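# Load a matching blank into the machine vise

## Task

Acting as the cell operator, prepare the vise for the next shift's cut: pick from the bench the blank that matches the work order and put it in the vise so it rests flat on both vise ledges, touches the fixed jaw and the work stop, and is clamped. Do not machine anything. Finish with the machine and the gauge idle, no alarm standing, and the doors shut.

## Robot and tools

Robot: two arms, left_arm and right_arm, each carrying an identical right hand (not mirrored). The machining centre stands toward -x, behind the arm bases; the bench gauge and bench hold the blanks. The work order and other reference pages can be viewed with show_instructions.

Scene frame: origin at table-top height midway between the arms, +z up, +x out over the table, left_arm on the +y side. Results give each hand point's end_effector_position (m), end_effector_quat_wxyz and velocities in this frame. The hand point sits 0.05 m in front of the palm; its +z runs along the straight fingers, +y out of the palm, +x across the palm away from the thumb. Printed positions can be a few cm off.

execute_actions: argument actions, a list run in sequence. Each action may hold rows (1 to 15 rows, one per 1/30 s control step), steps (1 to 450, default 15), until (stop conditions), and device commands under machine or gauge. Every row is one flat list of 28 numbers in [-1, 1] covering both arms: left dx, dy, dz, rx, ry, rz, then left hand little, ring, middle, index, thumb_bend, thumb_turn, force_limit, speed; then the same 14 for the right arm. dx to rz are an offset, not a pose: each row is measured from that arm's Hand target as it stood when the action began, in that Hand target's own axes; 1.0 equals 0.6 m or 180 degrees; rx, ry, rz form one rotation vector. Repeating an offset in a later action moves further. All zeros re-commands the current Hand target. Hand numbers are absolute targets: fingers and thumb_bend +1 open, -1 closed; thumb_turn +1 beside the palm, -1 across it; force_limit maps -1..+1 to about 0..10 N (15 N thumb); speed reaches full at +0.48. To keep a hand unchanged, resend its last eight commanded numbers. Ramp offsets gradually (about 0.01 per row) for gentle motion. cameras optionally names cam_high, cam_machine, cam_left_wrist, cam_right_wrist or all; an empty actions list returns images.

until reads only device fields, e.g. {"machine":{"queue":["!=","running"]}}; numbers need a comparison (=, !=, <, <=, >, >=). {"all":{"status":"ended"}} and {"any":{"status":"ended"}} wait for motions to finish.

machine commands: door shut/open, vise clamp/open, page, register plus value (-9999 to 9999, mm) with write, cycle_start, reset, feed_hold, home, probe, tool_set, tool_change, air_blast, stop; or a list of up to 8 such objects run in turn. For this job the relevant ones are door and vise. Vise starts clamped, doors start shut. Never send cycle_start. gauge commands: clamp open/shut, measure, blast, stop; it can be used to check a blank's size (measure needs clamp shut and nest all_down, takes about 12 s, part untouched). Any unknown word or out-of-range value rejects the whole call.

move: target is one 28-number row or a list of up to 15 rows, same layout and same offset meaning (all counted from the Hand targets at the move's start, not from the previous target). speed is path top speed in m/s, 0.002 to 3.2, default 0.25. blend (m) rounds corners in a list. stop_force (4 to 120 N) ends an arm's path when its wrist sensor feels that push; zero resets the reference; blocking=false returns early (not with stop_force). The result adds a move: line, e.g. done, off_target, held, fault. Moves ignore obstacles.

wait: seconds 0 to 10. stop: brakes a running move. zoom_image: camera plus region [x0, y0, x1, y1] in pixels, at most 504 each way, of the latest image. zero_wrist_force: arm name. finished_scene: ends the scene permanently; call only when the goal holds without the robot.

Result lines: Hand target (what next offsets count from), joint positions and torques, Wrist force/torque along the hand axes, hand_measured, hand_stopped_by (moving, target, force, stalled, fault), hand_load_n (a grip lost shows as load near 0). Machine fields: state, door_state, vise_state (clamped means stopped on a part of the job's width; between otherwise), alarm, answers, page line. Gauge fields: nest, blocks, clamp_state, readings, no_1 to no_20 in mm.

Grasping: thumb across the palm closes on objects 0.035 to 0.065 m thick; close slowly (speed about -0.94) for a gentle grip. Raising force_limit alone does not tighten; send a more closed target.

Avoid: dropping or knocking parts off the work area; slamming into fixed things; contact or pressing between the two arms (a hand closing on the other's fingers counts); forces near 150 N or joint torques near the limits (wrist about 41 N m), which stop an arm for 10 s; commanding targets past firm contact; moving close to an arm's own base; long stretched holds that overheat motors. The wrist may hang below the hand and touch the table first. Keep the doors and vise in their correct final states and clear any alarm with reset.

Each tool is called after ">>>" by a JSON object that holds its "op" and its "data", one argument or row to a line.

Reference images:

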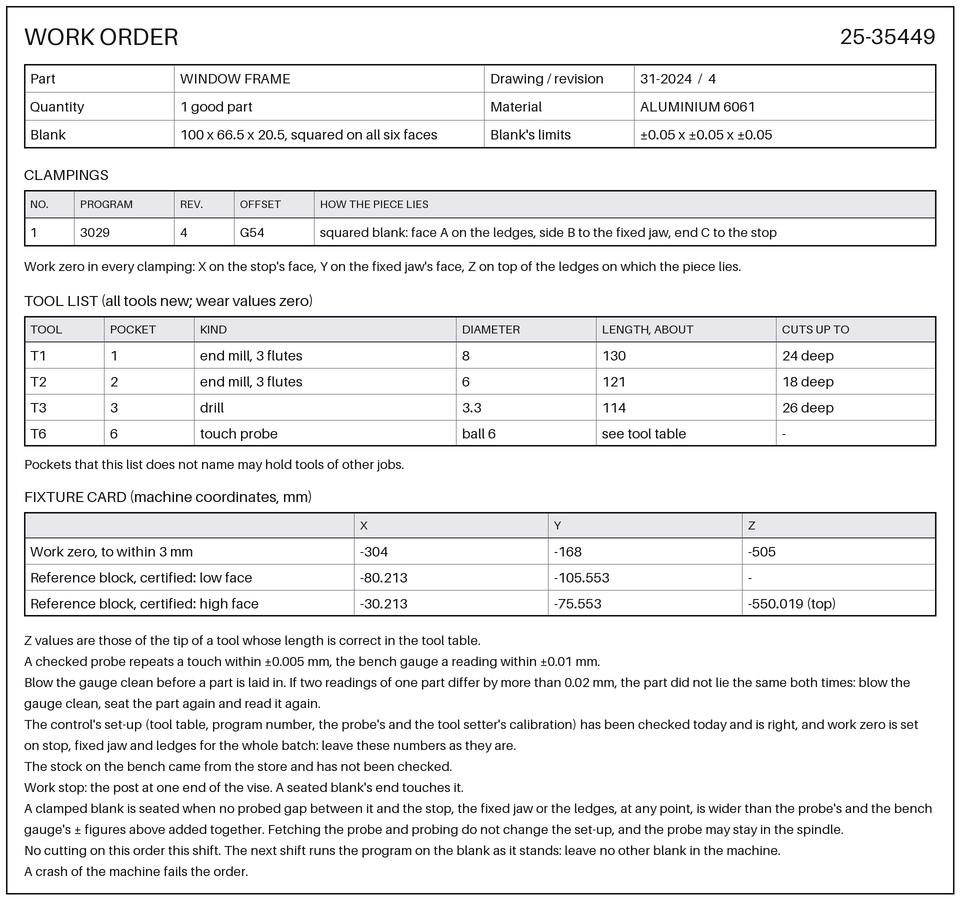

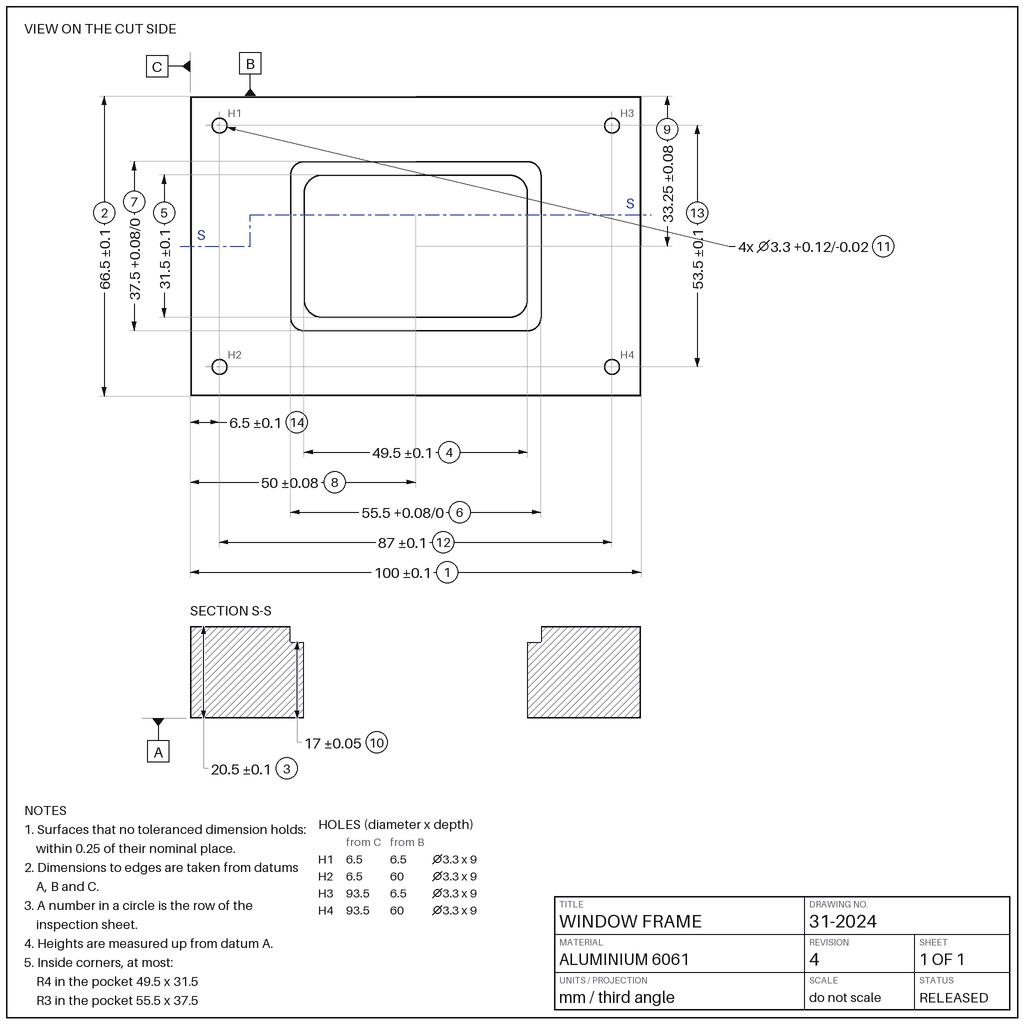

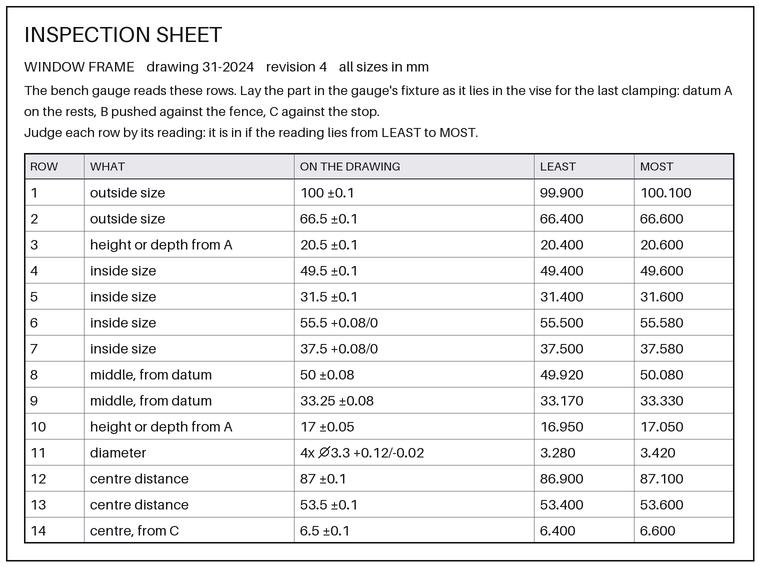

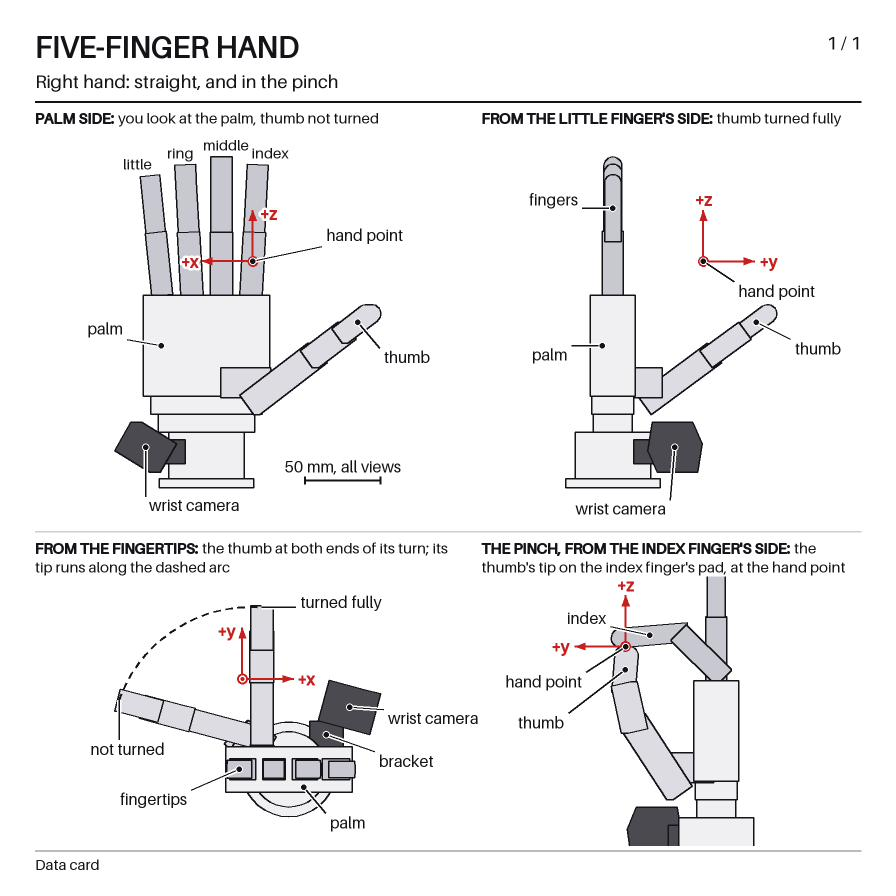

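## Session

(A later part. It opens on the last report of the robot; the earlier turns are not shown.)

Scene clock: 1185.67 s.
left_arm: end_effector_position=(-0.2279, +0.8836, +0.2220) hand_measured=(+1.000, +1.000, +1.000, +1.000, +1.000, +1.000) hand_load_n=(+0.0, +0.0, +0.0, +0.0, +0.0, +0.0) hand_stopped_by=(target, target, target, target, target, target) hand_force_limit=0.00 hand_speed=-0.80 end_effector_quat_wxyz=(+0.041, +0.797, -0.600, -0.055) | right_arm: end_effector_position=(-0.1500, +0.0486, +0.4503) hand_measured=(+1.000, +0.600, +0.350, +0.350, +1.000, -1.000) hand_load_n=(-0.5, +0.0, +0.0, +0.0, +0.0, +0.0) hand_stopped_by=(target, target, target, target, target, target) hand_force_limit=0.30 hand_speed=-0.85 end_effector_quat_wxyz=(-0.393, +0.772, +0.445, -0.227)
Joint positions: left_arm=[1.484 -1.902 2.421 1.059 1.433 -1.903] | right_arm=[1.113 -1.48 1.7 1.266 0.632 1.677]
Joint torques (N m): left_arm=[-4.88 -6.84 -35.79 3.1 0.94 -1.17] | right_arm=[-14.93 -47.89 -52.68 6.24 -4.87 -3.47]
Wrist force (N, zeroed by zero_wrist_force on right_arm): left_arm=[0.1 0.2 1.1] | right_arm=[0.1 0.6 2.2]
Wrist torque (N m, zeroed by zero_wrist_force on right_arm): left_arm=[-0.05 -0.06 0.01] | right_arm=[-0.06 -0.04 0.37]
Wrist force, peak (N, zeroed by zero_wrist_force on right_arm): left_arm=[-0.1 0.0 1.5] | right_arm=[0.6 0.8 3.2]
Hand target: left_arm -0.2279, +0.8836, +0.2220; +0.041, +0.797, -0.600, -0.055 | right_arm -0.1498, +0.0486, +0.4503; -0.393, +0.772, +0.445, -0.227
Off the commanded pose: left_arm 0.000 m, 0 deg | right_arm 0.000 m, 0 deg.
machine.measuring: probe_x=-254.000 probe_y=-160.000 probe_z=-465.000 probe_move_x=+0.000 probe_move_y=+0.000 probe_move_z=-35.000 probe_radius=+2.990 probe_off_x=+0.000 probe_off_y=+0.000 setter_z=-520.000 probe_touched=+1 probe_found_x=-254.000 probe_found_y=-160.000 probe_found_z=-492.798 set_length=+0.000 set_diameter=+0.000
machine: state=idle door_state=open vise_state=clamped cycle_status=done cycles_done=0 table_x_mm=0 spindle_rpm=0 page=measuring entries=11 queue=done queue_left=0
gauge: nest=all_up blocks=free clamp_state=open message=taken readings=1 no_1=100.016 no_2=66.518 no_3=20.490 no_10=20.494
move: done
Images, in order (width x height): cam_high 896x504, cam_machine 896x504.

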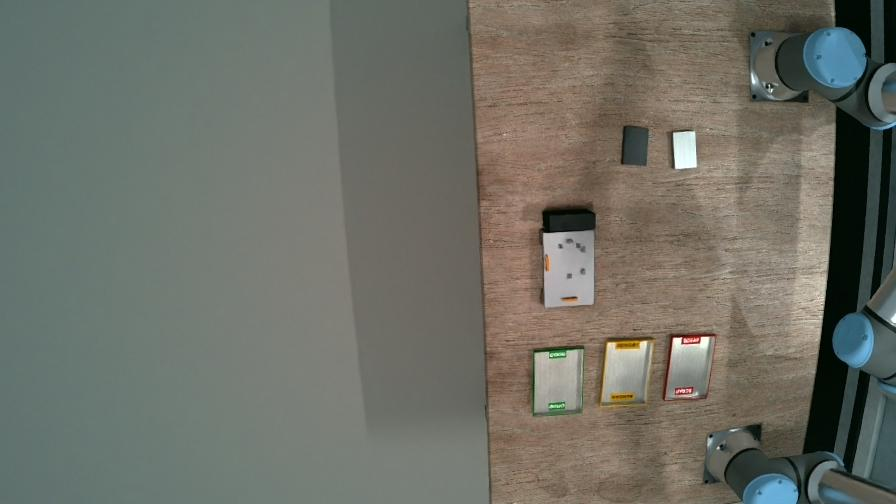

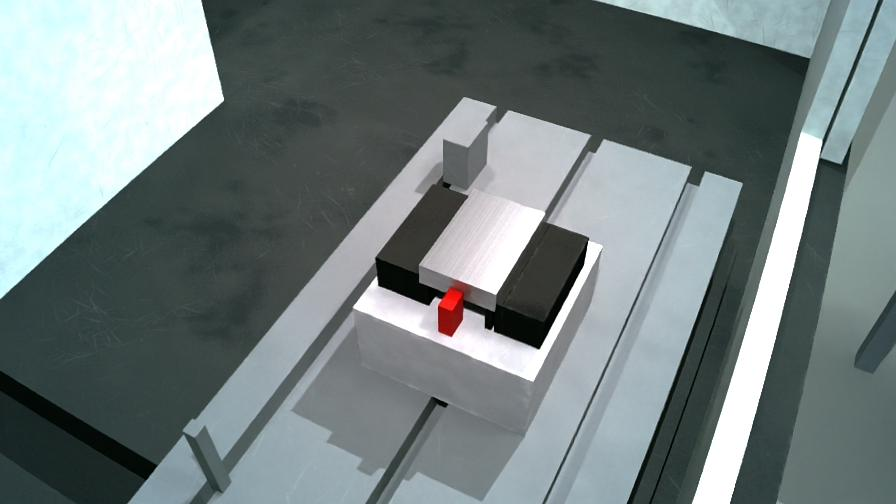

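>>> {"op": "execute_actions", "data": {
  "actions": [
    {"machine":{"door":"shut"},"steps":200,"until":{"machine":{"door_state":"shut"}}},
    {"machine":[{"register":"probe_x","value":-294,"write":true},{"register":"probe_y","value":-180,"write":true,"probe":true}],"steps":450,"until":{"machine":{"queue":["!=","running"]}}}
  ]
}}

>>> {"op": "execute_actions", "data": {
  "actions": [
    {"machine":[{"register":"probe_x","value":-214,"write":true,"probe":true}],"steps":450,"until":{"machine":{"queue":["!=","running"]}}}
  ]
}}

>>> {"op": "execute_actions", "data": {
  "actions": [
    {"machine":[{"register":"probe_y","value":-226,"write":true,"probe":true}],"steps":450,"until":{"machine":{"queue":["!=","running"]}}}
  ]
}}

>>> {"op": "execute_actions", "data": {
  "actions": [
    {"machine":[{"register":"probe_x","value":-294,"write":true,"probe":true}],"steps":450,"until":{"machine":{"queue":["!=","running"]}}}
  ]
}}

Scene clock: 1223.27 s.
left_arm: end_effector_position=(-0.2279, +0.8836, +0.2220) hand_measured=(+1.000, +1.000, +1.000, +1.000, +1.000, +1.000) hand_load_n=(+0.0, +0.0, +0.0, +0.0, +0.0, +0.0) hand_stopped_by=(target, target, target, target, target, target) hand_force_limit=0.00 hand_speed=-0.80 end_effector_quat_wxyz=(+0.041, +0.797, -0.600, -0.055) | right_arm: end_effector_position=(-0.1498, +0.0486, +0.4503) hand_measured=(+1.000, +0.600, +0.350, +0.350, +1.000, -1.000) hand_load_n=(+0.0, +0.0, +0.0, +0.0, +0.0, +0.5) hand_stopped_by=(target, target, target, target, target, target) hand_force_limit=0.30 hand_speed=-0.85 end_effector_quat_wxyz=(-0.393, +0.772, +0.445, -0.227)
Joint positions: left_arm=[1.484 -1.902 2.421 1.059 1.433 -1.903] | right_arm=[1.113 -1.48 1.699 1.266 0.632 1.677]
Joint torques (N m): left_arm=[-4.31 -6.37 -35.15 2.67 0.92 -1.27] | right_arm=[-10.76 -35.03 -51.56 6.04 -4.66 -3.4]
Wrist force (N, zeroed by zero_wrist_force on right_arm): left_arm=[-0.2 -0.3 1.1] | right_arm=[-0.3 0.9 2.1]
Wrist torque (N m, zeroed by zero_wrist_force on right_arm): left_arm=[-0.12 -0.02 -0.02] | right_arm=[-0.01 0.02 0.35]
Wrist force, peak (N, zeroed by zero_wrist_force on right_arm): left_arm=[-0.6 0.1 1.6] | right_arm=[-0.1 1.4 2.7]
Hand target: left_arm -0.2279, +0.8836, +0.2220; +0.041, +0.797, -0.600, -0.055 | right_arm -0.1498, +0.0486, +0.4503; -0.393, +0.772, +0.445, -0.227
Off the commanded pose: left_arm 0.000 m, 0 deg | right_arm 0.000 m, 0 deg.
machine.measuring: probe_x=-294.000 probe_y=-180.000 probe_z=-465.000 probe_move_x=+0.000 probe_move_y=+0.000 probe_move_z=-35.000 probe_radius=+2.990 probe_off_x=+0.000 probe_off_y=+0.000 setter_z=-520.000 probe_touched=+1 probe_found_x=-294.000 probe_found_y=-180.000 probe_found_z=-482.310 set_length=+0.000 set_diameter=+0.000
machine: state=idle door_state=shut vise_state=clamped cycle_status=done cycles_done=0 table_x_mm=0 spindle_rpm=0 page=measuring entries=14 queue=done queue_left=0
gauge: nest=all_up blocks=free clamp_state=open message=taken readings=1 no_1=100.016 no_2=66.518 no_3=20.490 no_10=20.494

Scene clock: 1231.47 s.
left_arm: end_effector_position=(-0.2279, +0.8836, +0.2220) hand_measured=(+1.000, +1.000, +1.000, +1.000, +1.000, +1.000) hand_load_n=(+0.0, +0.0, +0.0, +0.0, +0.0, +0.0) hand_stopped_by=(target, target, target, target, target, target) hand_force_limit=0.00 hand_speed=-0.80 end_effector_quat_wxyz=(+0.041, +0.797, -0.600, -0.055) | right_arm: end_effector_position=(-0.1498, +0.0486, +0.4503) hand_measured=(+1.000, +0.600, +0.350, +0.350, +1.000, -1.000) hand_load_n=(+0.0, +0.0, +0.0, +0.0, +0.0, +0.0) hand_stopped_by=(target, target, target, target, target, target) hand_force_limit=0.30 hand_speed=-0.85 end_effector_quat_wxyz=(-0.393, +0.772, +0.445, -0.227)
Joint positions: left_arm=[1.484 -1.902 2.421 1.059 1.433 -1.903] | right_arm=[1.113 -1.48 1.699 1.266 0.632 1.677]
Joint torques (N m): left_arm=[-3.69 -6.09 -35.01 2.71 0.92 -1.37] | right_arm=[-11.56 -33.53 -49.49 6.27 -4.78 -3.05]
Wrist force (N, zeroed by zero_wrist_force on right_arm): left_arm=[-0.5 0.1 1.2] | right_arm=[-0.3 1.1 1.6]
Wrist torque (N m, zeroed by zero_wrist_force on right_arm): left_arm=[-0.07 0.03 -0.02] | right_arm=[0.05 0.05 0.36]
Wrist force, peak (N, zeroed by zero_wrist_force on right_arm): left_arm=[-0.2 0.2 1.7] | right_arm=[-0.1 2.1 2.3]
Hand target: left_arm -0.2279, +0.8836, +0.2220; +0.041, +0.797, -0.600, -0.055 | right_arm -0.1498, +0.0486, +0.4503; -0.393, +0.772, +0.445, -0.227
Off the commanded pose: left_arm 0.000 m, 0 deg | right_arm 0.000 m, 0 deg.
machine.measuring: probe_x=-214.000 probe_y=-180.000 probe_z=-465.000 probe_move_x=+0.000 probe_move_y=+0.000 probe_move_z=-35.000 probe_radius=+2.990 probe_off_x=+0.000 probe_off_y=+0.000 setter_z=-520.000 probe_touched=+1 probe_found_x=-214.000 probe_found_y=-180.000 probe_found_z=-482.302 set_length=+0.000 set_diameter=+0.000
machine: state=idle door_state=shut vise_state=clamped cycle_status=done cycles_done=0 table_x_mm=0 spindle_rpm=0 page=measuring entries=16 queue=done queue_left=0
gauge: nest=all_up blocks=free clamp_state=open message=taken readings=1 no_1=100.016 no_2=66.518 no_3=20.490 no_10=20.494

Scene clock: 1239.87 s.
left_arm: end_effector_position=(-0.2279, +0.8836, +0.2220) hand_measured=(+1.000, +1.000, +1.000, +1.000, +1.000, +1.000) hand_load_n=(+0.0, +0.0, -0.5, +0.0, +0.0, +0.0) hand_stopped_by=(target, target, target, target, target, target) hand_force_limit=0.00 hand_speed=-0.80 end_effector_quat_wxyz=(+0.041, +0.797, -0.600, -0.055) | right_arm: end_effector_position=(-0.1498, +0.0486, +0.4503) hand_measured=(+1.000, +0.600, +0.350, +0.350, +1.000, -1.000) hand_load_n=(+0.0, +0.0, +0.0, +0.0, +0.0, +0.0) hand_stopped_by=(target, target, target, target, target, target) hand_force_limit=0.30 hand_speed=-0.85 end_effector_quat_wxyz=(-0.393, +0.772, +0.445, -0.227)
Joint positions: left_arm=[1.484 -1.902 2.421 1.059 1.433 -1.903] | right_arm=[1.113 -1.48 1.699 1.266 0.632 1.677]
Joint torques (N m): left_arm=[-4.9 -7.36 -35.59 3.03 1.01 -1.33] | right_arm=[-15.74 -32.34 -48.74 6.61 -4.49 -2.91]
Wrist force (N, zeroed by zero_wrist_force on right_arm): left_arm=[-0.2 0.2 1.1] | right_arm=[-0.3 1.0 1.9]
Wrist torque (N m, zeroed by zero_wrist_force on right_arm): left_arm=[-0.05 0.00 -0.01] | right_arm=[0.02 0.03 0.35]
Wrist force, peak (N, zeroed by zero_wrist_force on right_arm): left_arm=[0.0 0.2 1.5] | right_arm=[0.2 1.5 2.6]
Hand target: left_arm -0.2279, +0.8836, +0.2220; +0.041, +0.797, -0.600, -0.055 | right_arm -0.1498, +0.0486, +0.4503; -0.393, +0.772, +0.445, -0.227
Off the commanded pose: left_arm 0.000 m, 0 deg | right_arm 0.000 m, 0 deg.
machine.measuring: probe_x=-214.000 probe_y=-226.000 probe_z=-465.000 probe_move_x=+0.000 probe_move_y=+0.000 probe_move_z=-35.000 probe_radius=+2.990 probe_off_x=+0.000 probe_off_y=+0.000 setter_z=-520.000 probe_touched=+1 probe_found_x=-214.000 probe_found_y=-226.000 probe_found_z=-482.302 set_length=+0.000 set_diameter=+0.000
machine: state=idle door_state=shut vise_state=clamped cycle_status=done cycles_done=0 table_x_mm=0 spindle_rpm=0 page=measuring entries=18 queue=done queue_left=0
gauge: nest=all_up blocks=free clamp_state=open message=taken readings=1 no_1=100.016 no_2=66.518 no_3=20.490 no_10=20.494

Scene clock: 1248.43 s.
left_arm: end_effector_position=(-0.2279, +0.8836, +0.2220) hand_measured=(+1.000, +1.000, +1.000, +1.000, +1.000, +1.000) hand_load_n=(+0.0, +0.0, +0.0, +0.0, +0.0, +0.0) hand_stopped_by=(target, target, target, target, target, target) hand_force_limit=0.00 hand_speed=-0.80 end_effector_quat_wxyz=(+0.041, +0.797, -0.600, -0.055) | right_arm: end_effector_position=(-0.1498, +0.0486, +0.4503) hand_measured=(+1.000, +0.600, +0.350, +0.350, +1.000, -1.000) hand_load_n=(+0.0, +0.0, +0.0, +0.0, +0.0, +0.0) hand_stopped_by=(target, target, target, target, target, target) hand_force_limit=0.30 hand_speed=-0.85 end_effector_quat_wxyz=(-0.393, +0.772, +0.445, -0.227)
Joint positions: left_arm=[1.484 -1.902 2.421 1.059 1.433 -1.903] | right_arm=[1.113 -1.48 1.699 1.266 0.632 1.677]
Joint torques (N m): left_arm=[-2.97 -6.38 -35.56 2.78 0.9 -1.29] | right_arm=[-14.28 -35.42 -47.86 5.93 -4.5 -2.91]
Wrist force (N, zeroed by zero_wrist_force on right_arm): left_arm=[-0.2 -0.1 1.1] | right_arm=[0.0 1.1 2.3]
Wrist torque (N m, zeroed by zero_wrist_force on right_arm): left_arm=[-0.09 -0.02 -0.02] | right_arm=[0.01 -0.01 0.36]
Wrist force, peak (N, zeroed by zero_wrist_force on right_arm): left_arm=[-0.4 0.4 1.6] | right_arm=[0.1 1.6 2.5]
Hand target: left_arm -0.2279, +0.8836, +0.2220; +0.041, +0.797, -0.600, -0.055 | right_arm -0.1498, +0.0486, +0.4503; -0.393, +0.772, +0.445, -0.227
Off the commanded pose: left_arm 0.000 m, 0 deg | right_arm 0.000 m, 0 deg.
machine.measuring: probe_x=-294.000 probe_y=-226.000 probe_z=-465.000 probe_move_x=+0.000 probe_move_y=+0.000 probe_move_z=-35.000 probe_radius=+2.990 probe_off_x=+0.000 probe_off_y=+0.000 setter_z=-520.000 probe_touched=+1 probe_found_x=-294.000 probe_found_y=-226.000 probe_found_z=-482.308 set_length=+0.000 set_diameter=+0.000
machine: state=idle door_state=shut vise_state=clamped cycle_status=done cycles_done=0 table_x_mm=0 spindle_rpm=0 page=measuring entries=20 queue=done queue_left=0
gauge: nest=all_up blocks=free clamp_state=open message=taken readings=1 no_1=100.016 no_2=66.518 no_3=20.490 no_10=20.494

>>> {"op": "execute_actions", "data": {
  "actions": [
    {"machine":[{"register":"probe_move_z","value":0,"write":true},{"register":"probe_move_x","value":-20,"write":true},{"register":"probe_z","value":-488,"write":true},{"register":"probe_x","value":-190,"write":true},{"register":"probe_y","value":-180,"write":true,"probe":true}],"steps":450,"until":{"machine":{"queue":["!=","running"]}}}
  ]
}}

>>> {"op": "execute_actions", "data": {
  "actions": [
    {"machine":[{"register":"probe_y","value":-226,"write":true,"probe":true}],"steps":450,"until":{"machine":{"queue":["!=","running"]}}}
  ]
}}

Scene clock: 1263.60 s.
left_arm: end_effector_position=(-0.2279, +0.8836, +0.2220) hand_measured=(+1.000, +1.000, +1.000, +1.000, +1.000, +1.000) hand_load_n=(+0.0, +0.0, +0.0, +0.0, +0.0, +0.0) hand_stopped_by=(target, target, target, target, target, target) hand_force_limit=0.00 hand_speed=-0.80 end_effector_quat_wxyz=(+0.041, +0.797, -0.600, -0.055) | right_arm: end_effector_position=(-0.1498, +0.0486, +0.4503) hand_measured=(+1.000, +0.600, +0.350, +0.350, +1.000, -1.000) hand_load_n=(+0.0, +0.0, +0.0, +0.0, +0.0, +0.0) hand_stopped_by=(target, target, target, target, target, target) hand_force_limit=0.30 hand_speed=-0.85 end_effector_quat_wxyz=(-0.393, +0.772, +0.445, -0.227)
Joint positions: left_arm=[1.484 -1.902 2.421 1.059 1.433 -1.903] | right_arm=[1.113 -1.48 1.699 1.266 0.632 1.677]
Joint torques (N m): left_arm=[-4.08 -7.25 -35.11 2.9 0.92 -1.19] | right_arm=[-13.08 -32.64 -46.24 6.38 -4.25 -2.27]
Wrist force (N, zeroed by zero_wrist_force on right_arm): left_arm=[-0.2 0.2 1.0] | right_arm=[0.1 1.6 2.1]
Wrist torque (N m, zeroed by zero_wrist_force on right_arm): left_arm=[-0.05 0.00 -0.01] | right_arm=[0.10 -0.03 0.39]
Wrist force, peak (N, zeroed by zero_wrist_force on right_arm): left_arm=[-0.2 0.1 1.6] | right_arm=[0.3 1.5 2.7]
Hand target: left_arm -0.2279, +0.8836, +0.2220; +0.041, +0.797, -0.600, -0.055 | right_arm -0.1498, +0.0486, +0.4503; -0.393, +0.772, +0.445, -0.227
Off the commanded pose: left_arm 0.000 m, 0 deg | right_arm 0.000 m, 0 deg.
machine.measuring: probe_x=-190.000 probe_y=-180.000 probe_z=-488.000 probe_move_x=-20.000 probe_move_y=+0.000 probe_move_z=+0.000 probe_radius=+2.990 probe_off_x=+0.000 probe_off_y=+0.000 setter_z=-520.000 probe_touched=+1 probe_found_x=-203.985 probe_found_y=-180.000 probe_found_z=-488.000 set_length=+0.000 set_diameter=+0.000
machine: state=idle door_state=shut vise_state=clamped cycle_status=done cycles_done=0 table_x_mm=0 spindle_rpm=0 page=measuring entries=26 queue=done queue_left=0
gauge: nest=all_up blocks=free clamp_state=open message=taken readings=1 no_1=100.016 no_2=66.518 no_3=20.490 no_10=20.494

Scene clock: 1271.47 s.
left_arm: end_effector_position=(-0.2279, +0.8836, +0.2220) hand_measured=(+1.000, +1.000, +1.000, +1.000, +1.000, +1.000) hand_load_n=(+0.0, +0.0, +0.0, +0.0, +0.0, +0.0) hand_stopped_by=(target, target, target, target, target, target) hand_force_limit=0.00 hand_speed=-0.80 end_effector_quat_wxyz=(+0.041, +0.797, -0.600, -0.055) | right_arm: end_effector_position=(-0.1498, +0.0486, +0.4503) hand_measured=(+1.000, +0.600, +0.350, +0.350, +1.000, -1.000) hand_load_n=(+0.0, +0.0, +0.0, +0.0, +0.0, +0.0) hand_stopped_by=(target, target, target, target, target, target) hand_force_limit=0.30 hand_speed=-0.85 end_effector_quat_wxyz=(-0.393, +0.772, +0.445, -0.227)
Joint positions: left_arm=[1.484 -1.902 2.421 1.059 1.433 -1.903] | right_arm=[1.113 -1.48 1.699 1.266 0.632 1.677]
Joint torques (N m): left_arm=[-3.99 -5.57 -35.15 2.95 1.17 -1.15] | right_arm=[-12.65 -34.15 -44.93 5.96 -4.17 -2.21]
Wrist force (N, zeroed by zero_wrist_force on right_arm): left_arm=[-0.3 -0.2 1.4] | right_arm=[-0.2 1.6 2.0]
Wrist torque (N m, zeroed by zero_wrist_force on right_arm): left_arm=[-0.13 0.00 -0.02] | right_arm=[0.10 0.02 0.37]
Wrist force, peak (N, zeroed by zero_wrist_force on right_arm): left_arm=[-0.5 0.3 1.6] | right_arm=[0.2 1.7 2.5]
Hand target: left_arm -0.2279, +0.8836, +0.2220; +0.041, +0.797, -0.600, -0.055 | right_arm -0.1498, +0.0486, +0.4503; -0.393, +0.772, +0.445, -0.227
Off the commanded pose: left_arm 0.000 m, 0 deg | right_arm 0.000 m, 0 deg.
machine.measuring: probe_x=-190.000 probe_y=-226.000 probe_z=-488.000 probe_move_x=-20.000 probe_move_y=+0.000 probe_move_z=+0.000 probe_radius=+2.990 probe_off_x=+0.000 probe_off_y=+0.000 setter_z=-520.000 probe_touched=+1 probe_found_x=-203.988 probe_found_y=-226.000 probe_found_z=-488.000 set_length=+0.000 set_diameter=+0.000
machine: state=idle door_state=shut vise_state=clamped cycle_status=done cycles_done=0 table_x_mm=0 spindle_rpm=0 page=measuring entries=28 queue=done queue_left=0
gauge: nest=all_up blocks=free clamp_state=open message=taken readings=1 no_1=100.016 no_2=66.518 no_3=20.490 no_10=20.494

>>> {"op": "execute_actions", "data": {
  "actions": [
    {"machine":[{"register":"probe_move_x","value":0,"write":true},{"register":"probe_move_y","value":-20,"write":true},{"register":"probe_x","value":-294,"write":true},{"register":"probe_y","value":-158,"write":true,"probe":true}],"steps":450,"until":{"machine":{"queue":["!=","running"]}}}
  ]
}}

>>> {"op": "execute_actions", "data": {
  "actions": [
    {"machine":[{"register":"probe_x","value":-214,"write":true,"probe":true}],"steps":450,"until":{"machine":{"queue":["!=","running"]}}}
  ]
}}

Scene clock: 1285.33 s.
left_arm: end_effector_position=(-0.2279, +0.8836, +0.2220) hand_measured=(+1.000, +1.000, +1.000, +1.000, +1.000, +1.000) hand_load_n=(+0.0, +0.0, +0.0, -0.5, -0.5, -0.5) hand_stopped_by=(target, target, target, target, target, target) hand_force_limit=0.00 hand_speed=-0.80 end_effector_quat_wxyz=(+0.041, +0.797, -0.600, -0.055) | right_arm: end_effector_position=(-0.1498, +0.0486, +0.4503) hand_measured=(+1.000, +0.600, +0.350, +0.350, +1.000, -1.000) hand_load_n=(+0.0, +0.0, +0.0, +0.0, +0.0, +0.0) hand_stopped_by=(target, target, target, target, target, target) hand_force_limit=0.30 hand_speed=-0.85 end_effector_quat_wxyz=(-0.393, +0.772, +0.445, -0.227)
Joint positions: left_arm=[1.484 -1.902 2.421 1.059 1.433 -1.903] | right_arm=[1.113 -1.48 1.699 1.266 0.632 1.677]
Joint torques (N m): left_arm=[-4.01 -7.47 -35.16 2.9 1.18 -1.4] | right_arm=[-10.81 -34.18 -42.93 6.33 -4.42 -2.06]
Wrist force (N, zeroed by zero_wrist_force on right_arm): left_arm=[0.0 0.0 1.4] | right_arm=[0.2 1.3 2.0]
Wrist torque (N m, zeroed by zero_wrist_force on right_arm): left_arm=[-0.09 -0.04 -0.01] | right_arm=[0.06 -0.04 0.38]
Wrist force, peak (N, zeroed by zero_wrist_force on right_arm): left_arm=[-0.4 0.2 1.7] | right_arm=[-0.1 2.0 2.4]
Hand target: left_arm -0.2279, +0.8836, +0.2220; +0.041, +0.797, -0.600, -0.055 | right_arm -0.1498, +0.0486, +0.4503; -0.393, +0.772, +0.445, -0.227
Off the commanded pose: left_arm 0.000 m, 0 deg | right_arm 0.000 m, 0 deg.
machine.measuring: probe_x=-294.000 probe_y=-158.000 probe_z=-488.000 probe_move_x=+0.000 probe_move_y=-20.000 probe_move_z=+0.000 probe_radius=+2.990 probe_off_x=+0.000 probe_off_y=+0.000 setter_z=-520.000 probe_touched=+1 probe_found_x=-294.000 probe_found_y=-169.744 probe_found_z=-488.000 set_length=+0.000 set_diameter=+0.000
machine: state=idle door_state=shut vise_state=clamped cycle_status=done cycles_done=0 table_x_mm=0 spindle_rpm=0 page=measuring entries=33 queue=done queue_left=0
gauge: nest=all_up blocks=free clamp_state=open message=taken readings=1 no_1=100.016 no_2=66.518 no_3=20.490 no_10=20.494

Scene clock: 1292.60 s.
left_arm: end_effector_position=(-0.2279, +0.8836, +0.2220) hand_measured=(+1.000, +1.000, +1.000, +1.000, +1.000, +1.000) hand_load_n=(+0.0, +0.0, +0.0, +0.0, +0.0, -0.5) hand_stopped_by=(target, target, target, target, target, target) hand_force_limit=0.00 hand_speed=-0.80 end_effector_quat_wxyz=(+0.041, +0.797, -0.600, -0.055) | right_arm: end_effector_position=(-0.1498, +0.0486, +0.4503) hand_measured=(+1.000, +0.600, +0.350, +0.350, +1.000, -1.000) hand_load_n=(+0.0, +0.0, +0.0, +0.0, +0.0, +0.5) hand_stopped_by=(target, target, target, target, target, target) hand_force_limit=0.30 hand_speed=-0.85 end_effector_quat_wxyz=(-0.393, +0.772, +0.445, -0.227)
Joint positions: left_arm=[1.484 -1.902 2.421 1.059 1.433 -1.903] | right_arm=[1.113 -1.48 1.699 1.266 0.632 1.677]
Joint torques (N m): left_arm=[-3.96 -6.22 -35.63 2.74 1.14 -1.28] | right_arm=[-11.46 -30.81 -41.77 6.57 -4.36 -1.9]
Wrist force (N, zeroed by zero_wrist_force on right_arm): left_arm=[-0.3 0.2 1.3] | right_arm=[-0.2 1.2 2.2]
Wrist torque (N m, zeroed by zero_wrist_force on right_arm): left_arm=[-0.07 0.00 -0.02] | right_arm=[0.04 0.01 0.37]
Wrist force, peak (N, zeroed by zero_wrist_force on right_arm): left_arm=[-0.4 0.2 1.6] | right_arm=[0.1 1.1 2.8]
Hand target: left_arm -0.2279, +0.8836, +0.2220; +0.041, +0.797, -0.600, -0.055 | right_arm -0.1498, +0.0486, +0.4503; -0.393, +0.772, +0.445, -0.227
Off the commanded pose: left_arm 0.000 m, 0 deg | right_arm 0.000 m, 0 deg.
machine.measuring: probe_x=-214.000 probe_y=-158.000 probe_z=-488.000 probe_move_x=+0.000 probe_move_y=-20.000 probe_move_z=+0.000 probe_radius=+2.990 probe_off_x=+0.000 probe_off_y=+0.000 setter_z=-520.000 probe_touched=+1 probe_found_x=-214.000 probe_found_y=-169.744 probe_found_z=-488.000 set_length=+0.000 set_diameter=+0.000
machine: state=idle door_state=shut vise_state=clamped cycle_status=done cycles_done=0 table_x_mm=0 spindle_rpm=0 page=measuring entries=35 queue=done queue_left=0
gauge: nest=all_up blocks=free clamp_state=open message=taken readings=1 no_1=100.016 no_2=66.518 no_3=20.490 no_10=20.494

>>> {"op": "finished_scene", "data": {
  "scene": 1
}}

The scene is finished: the task was done.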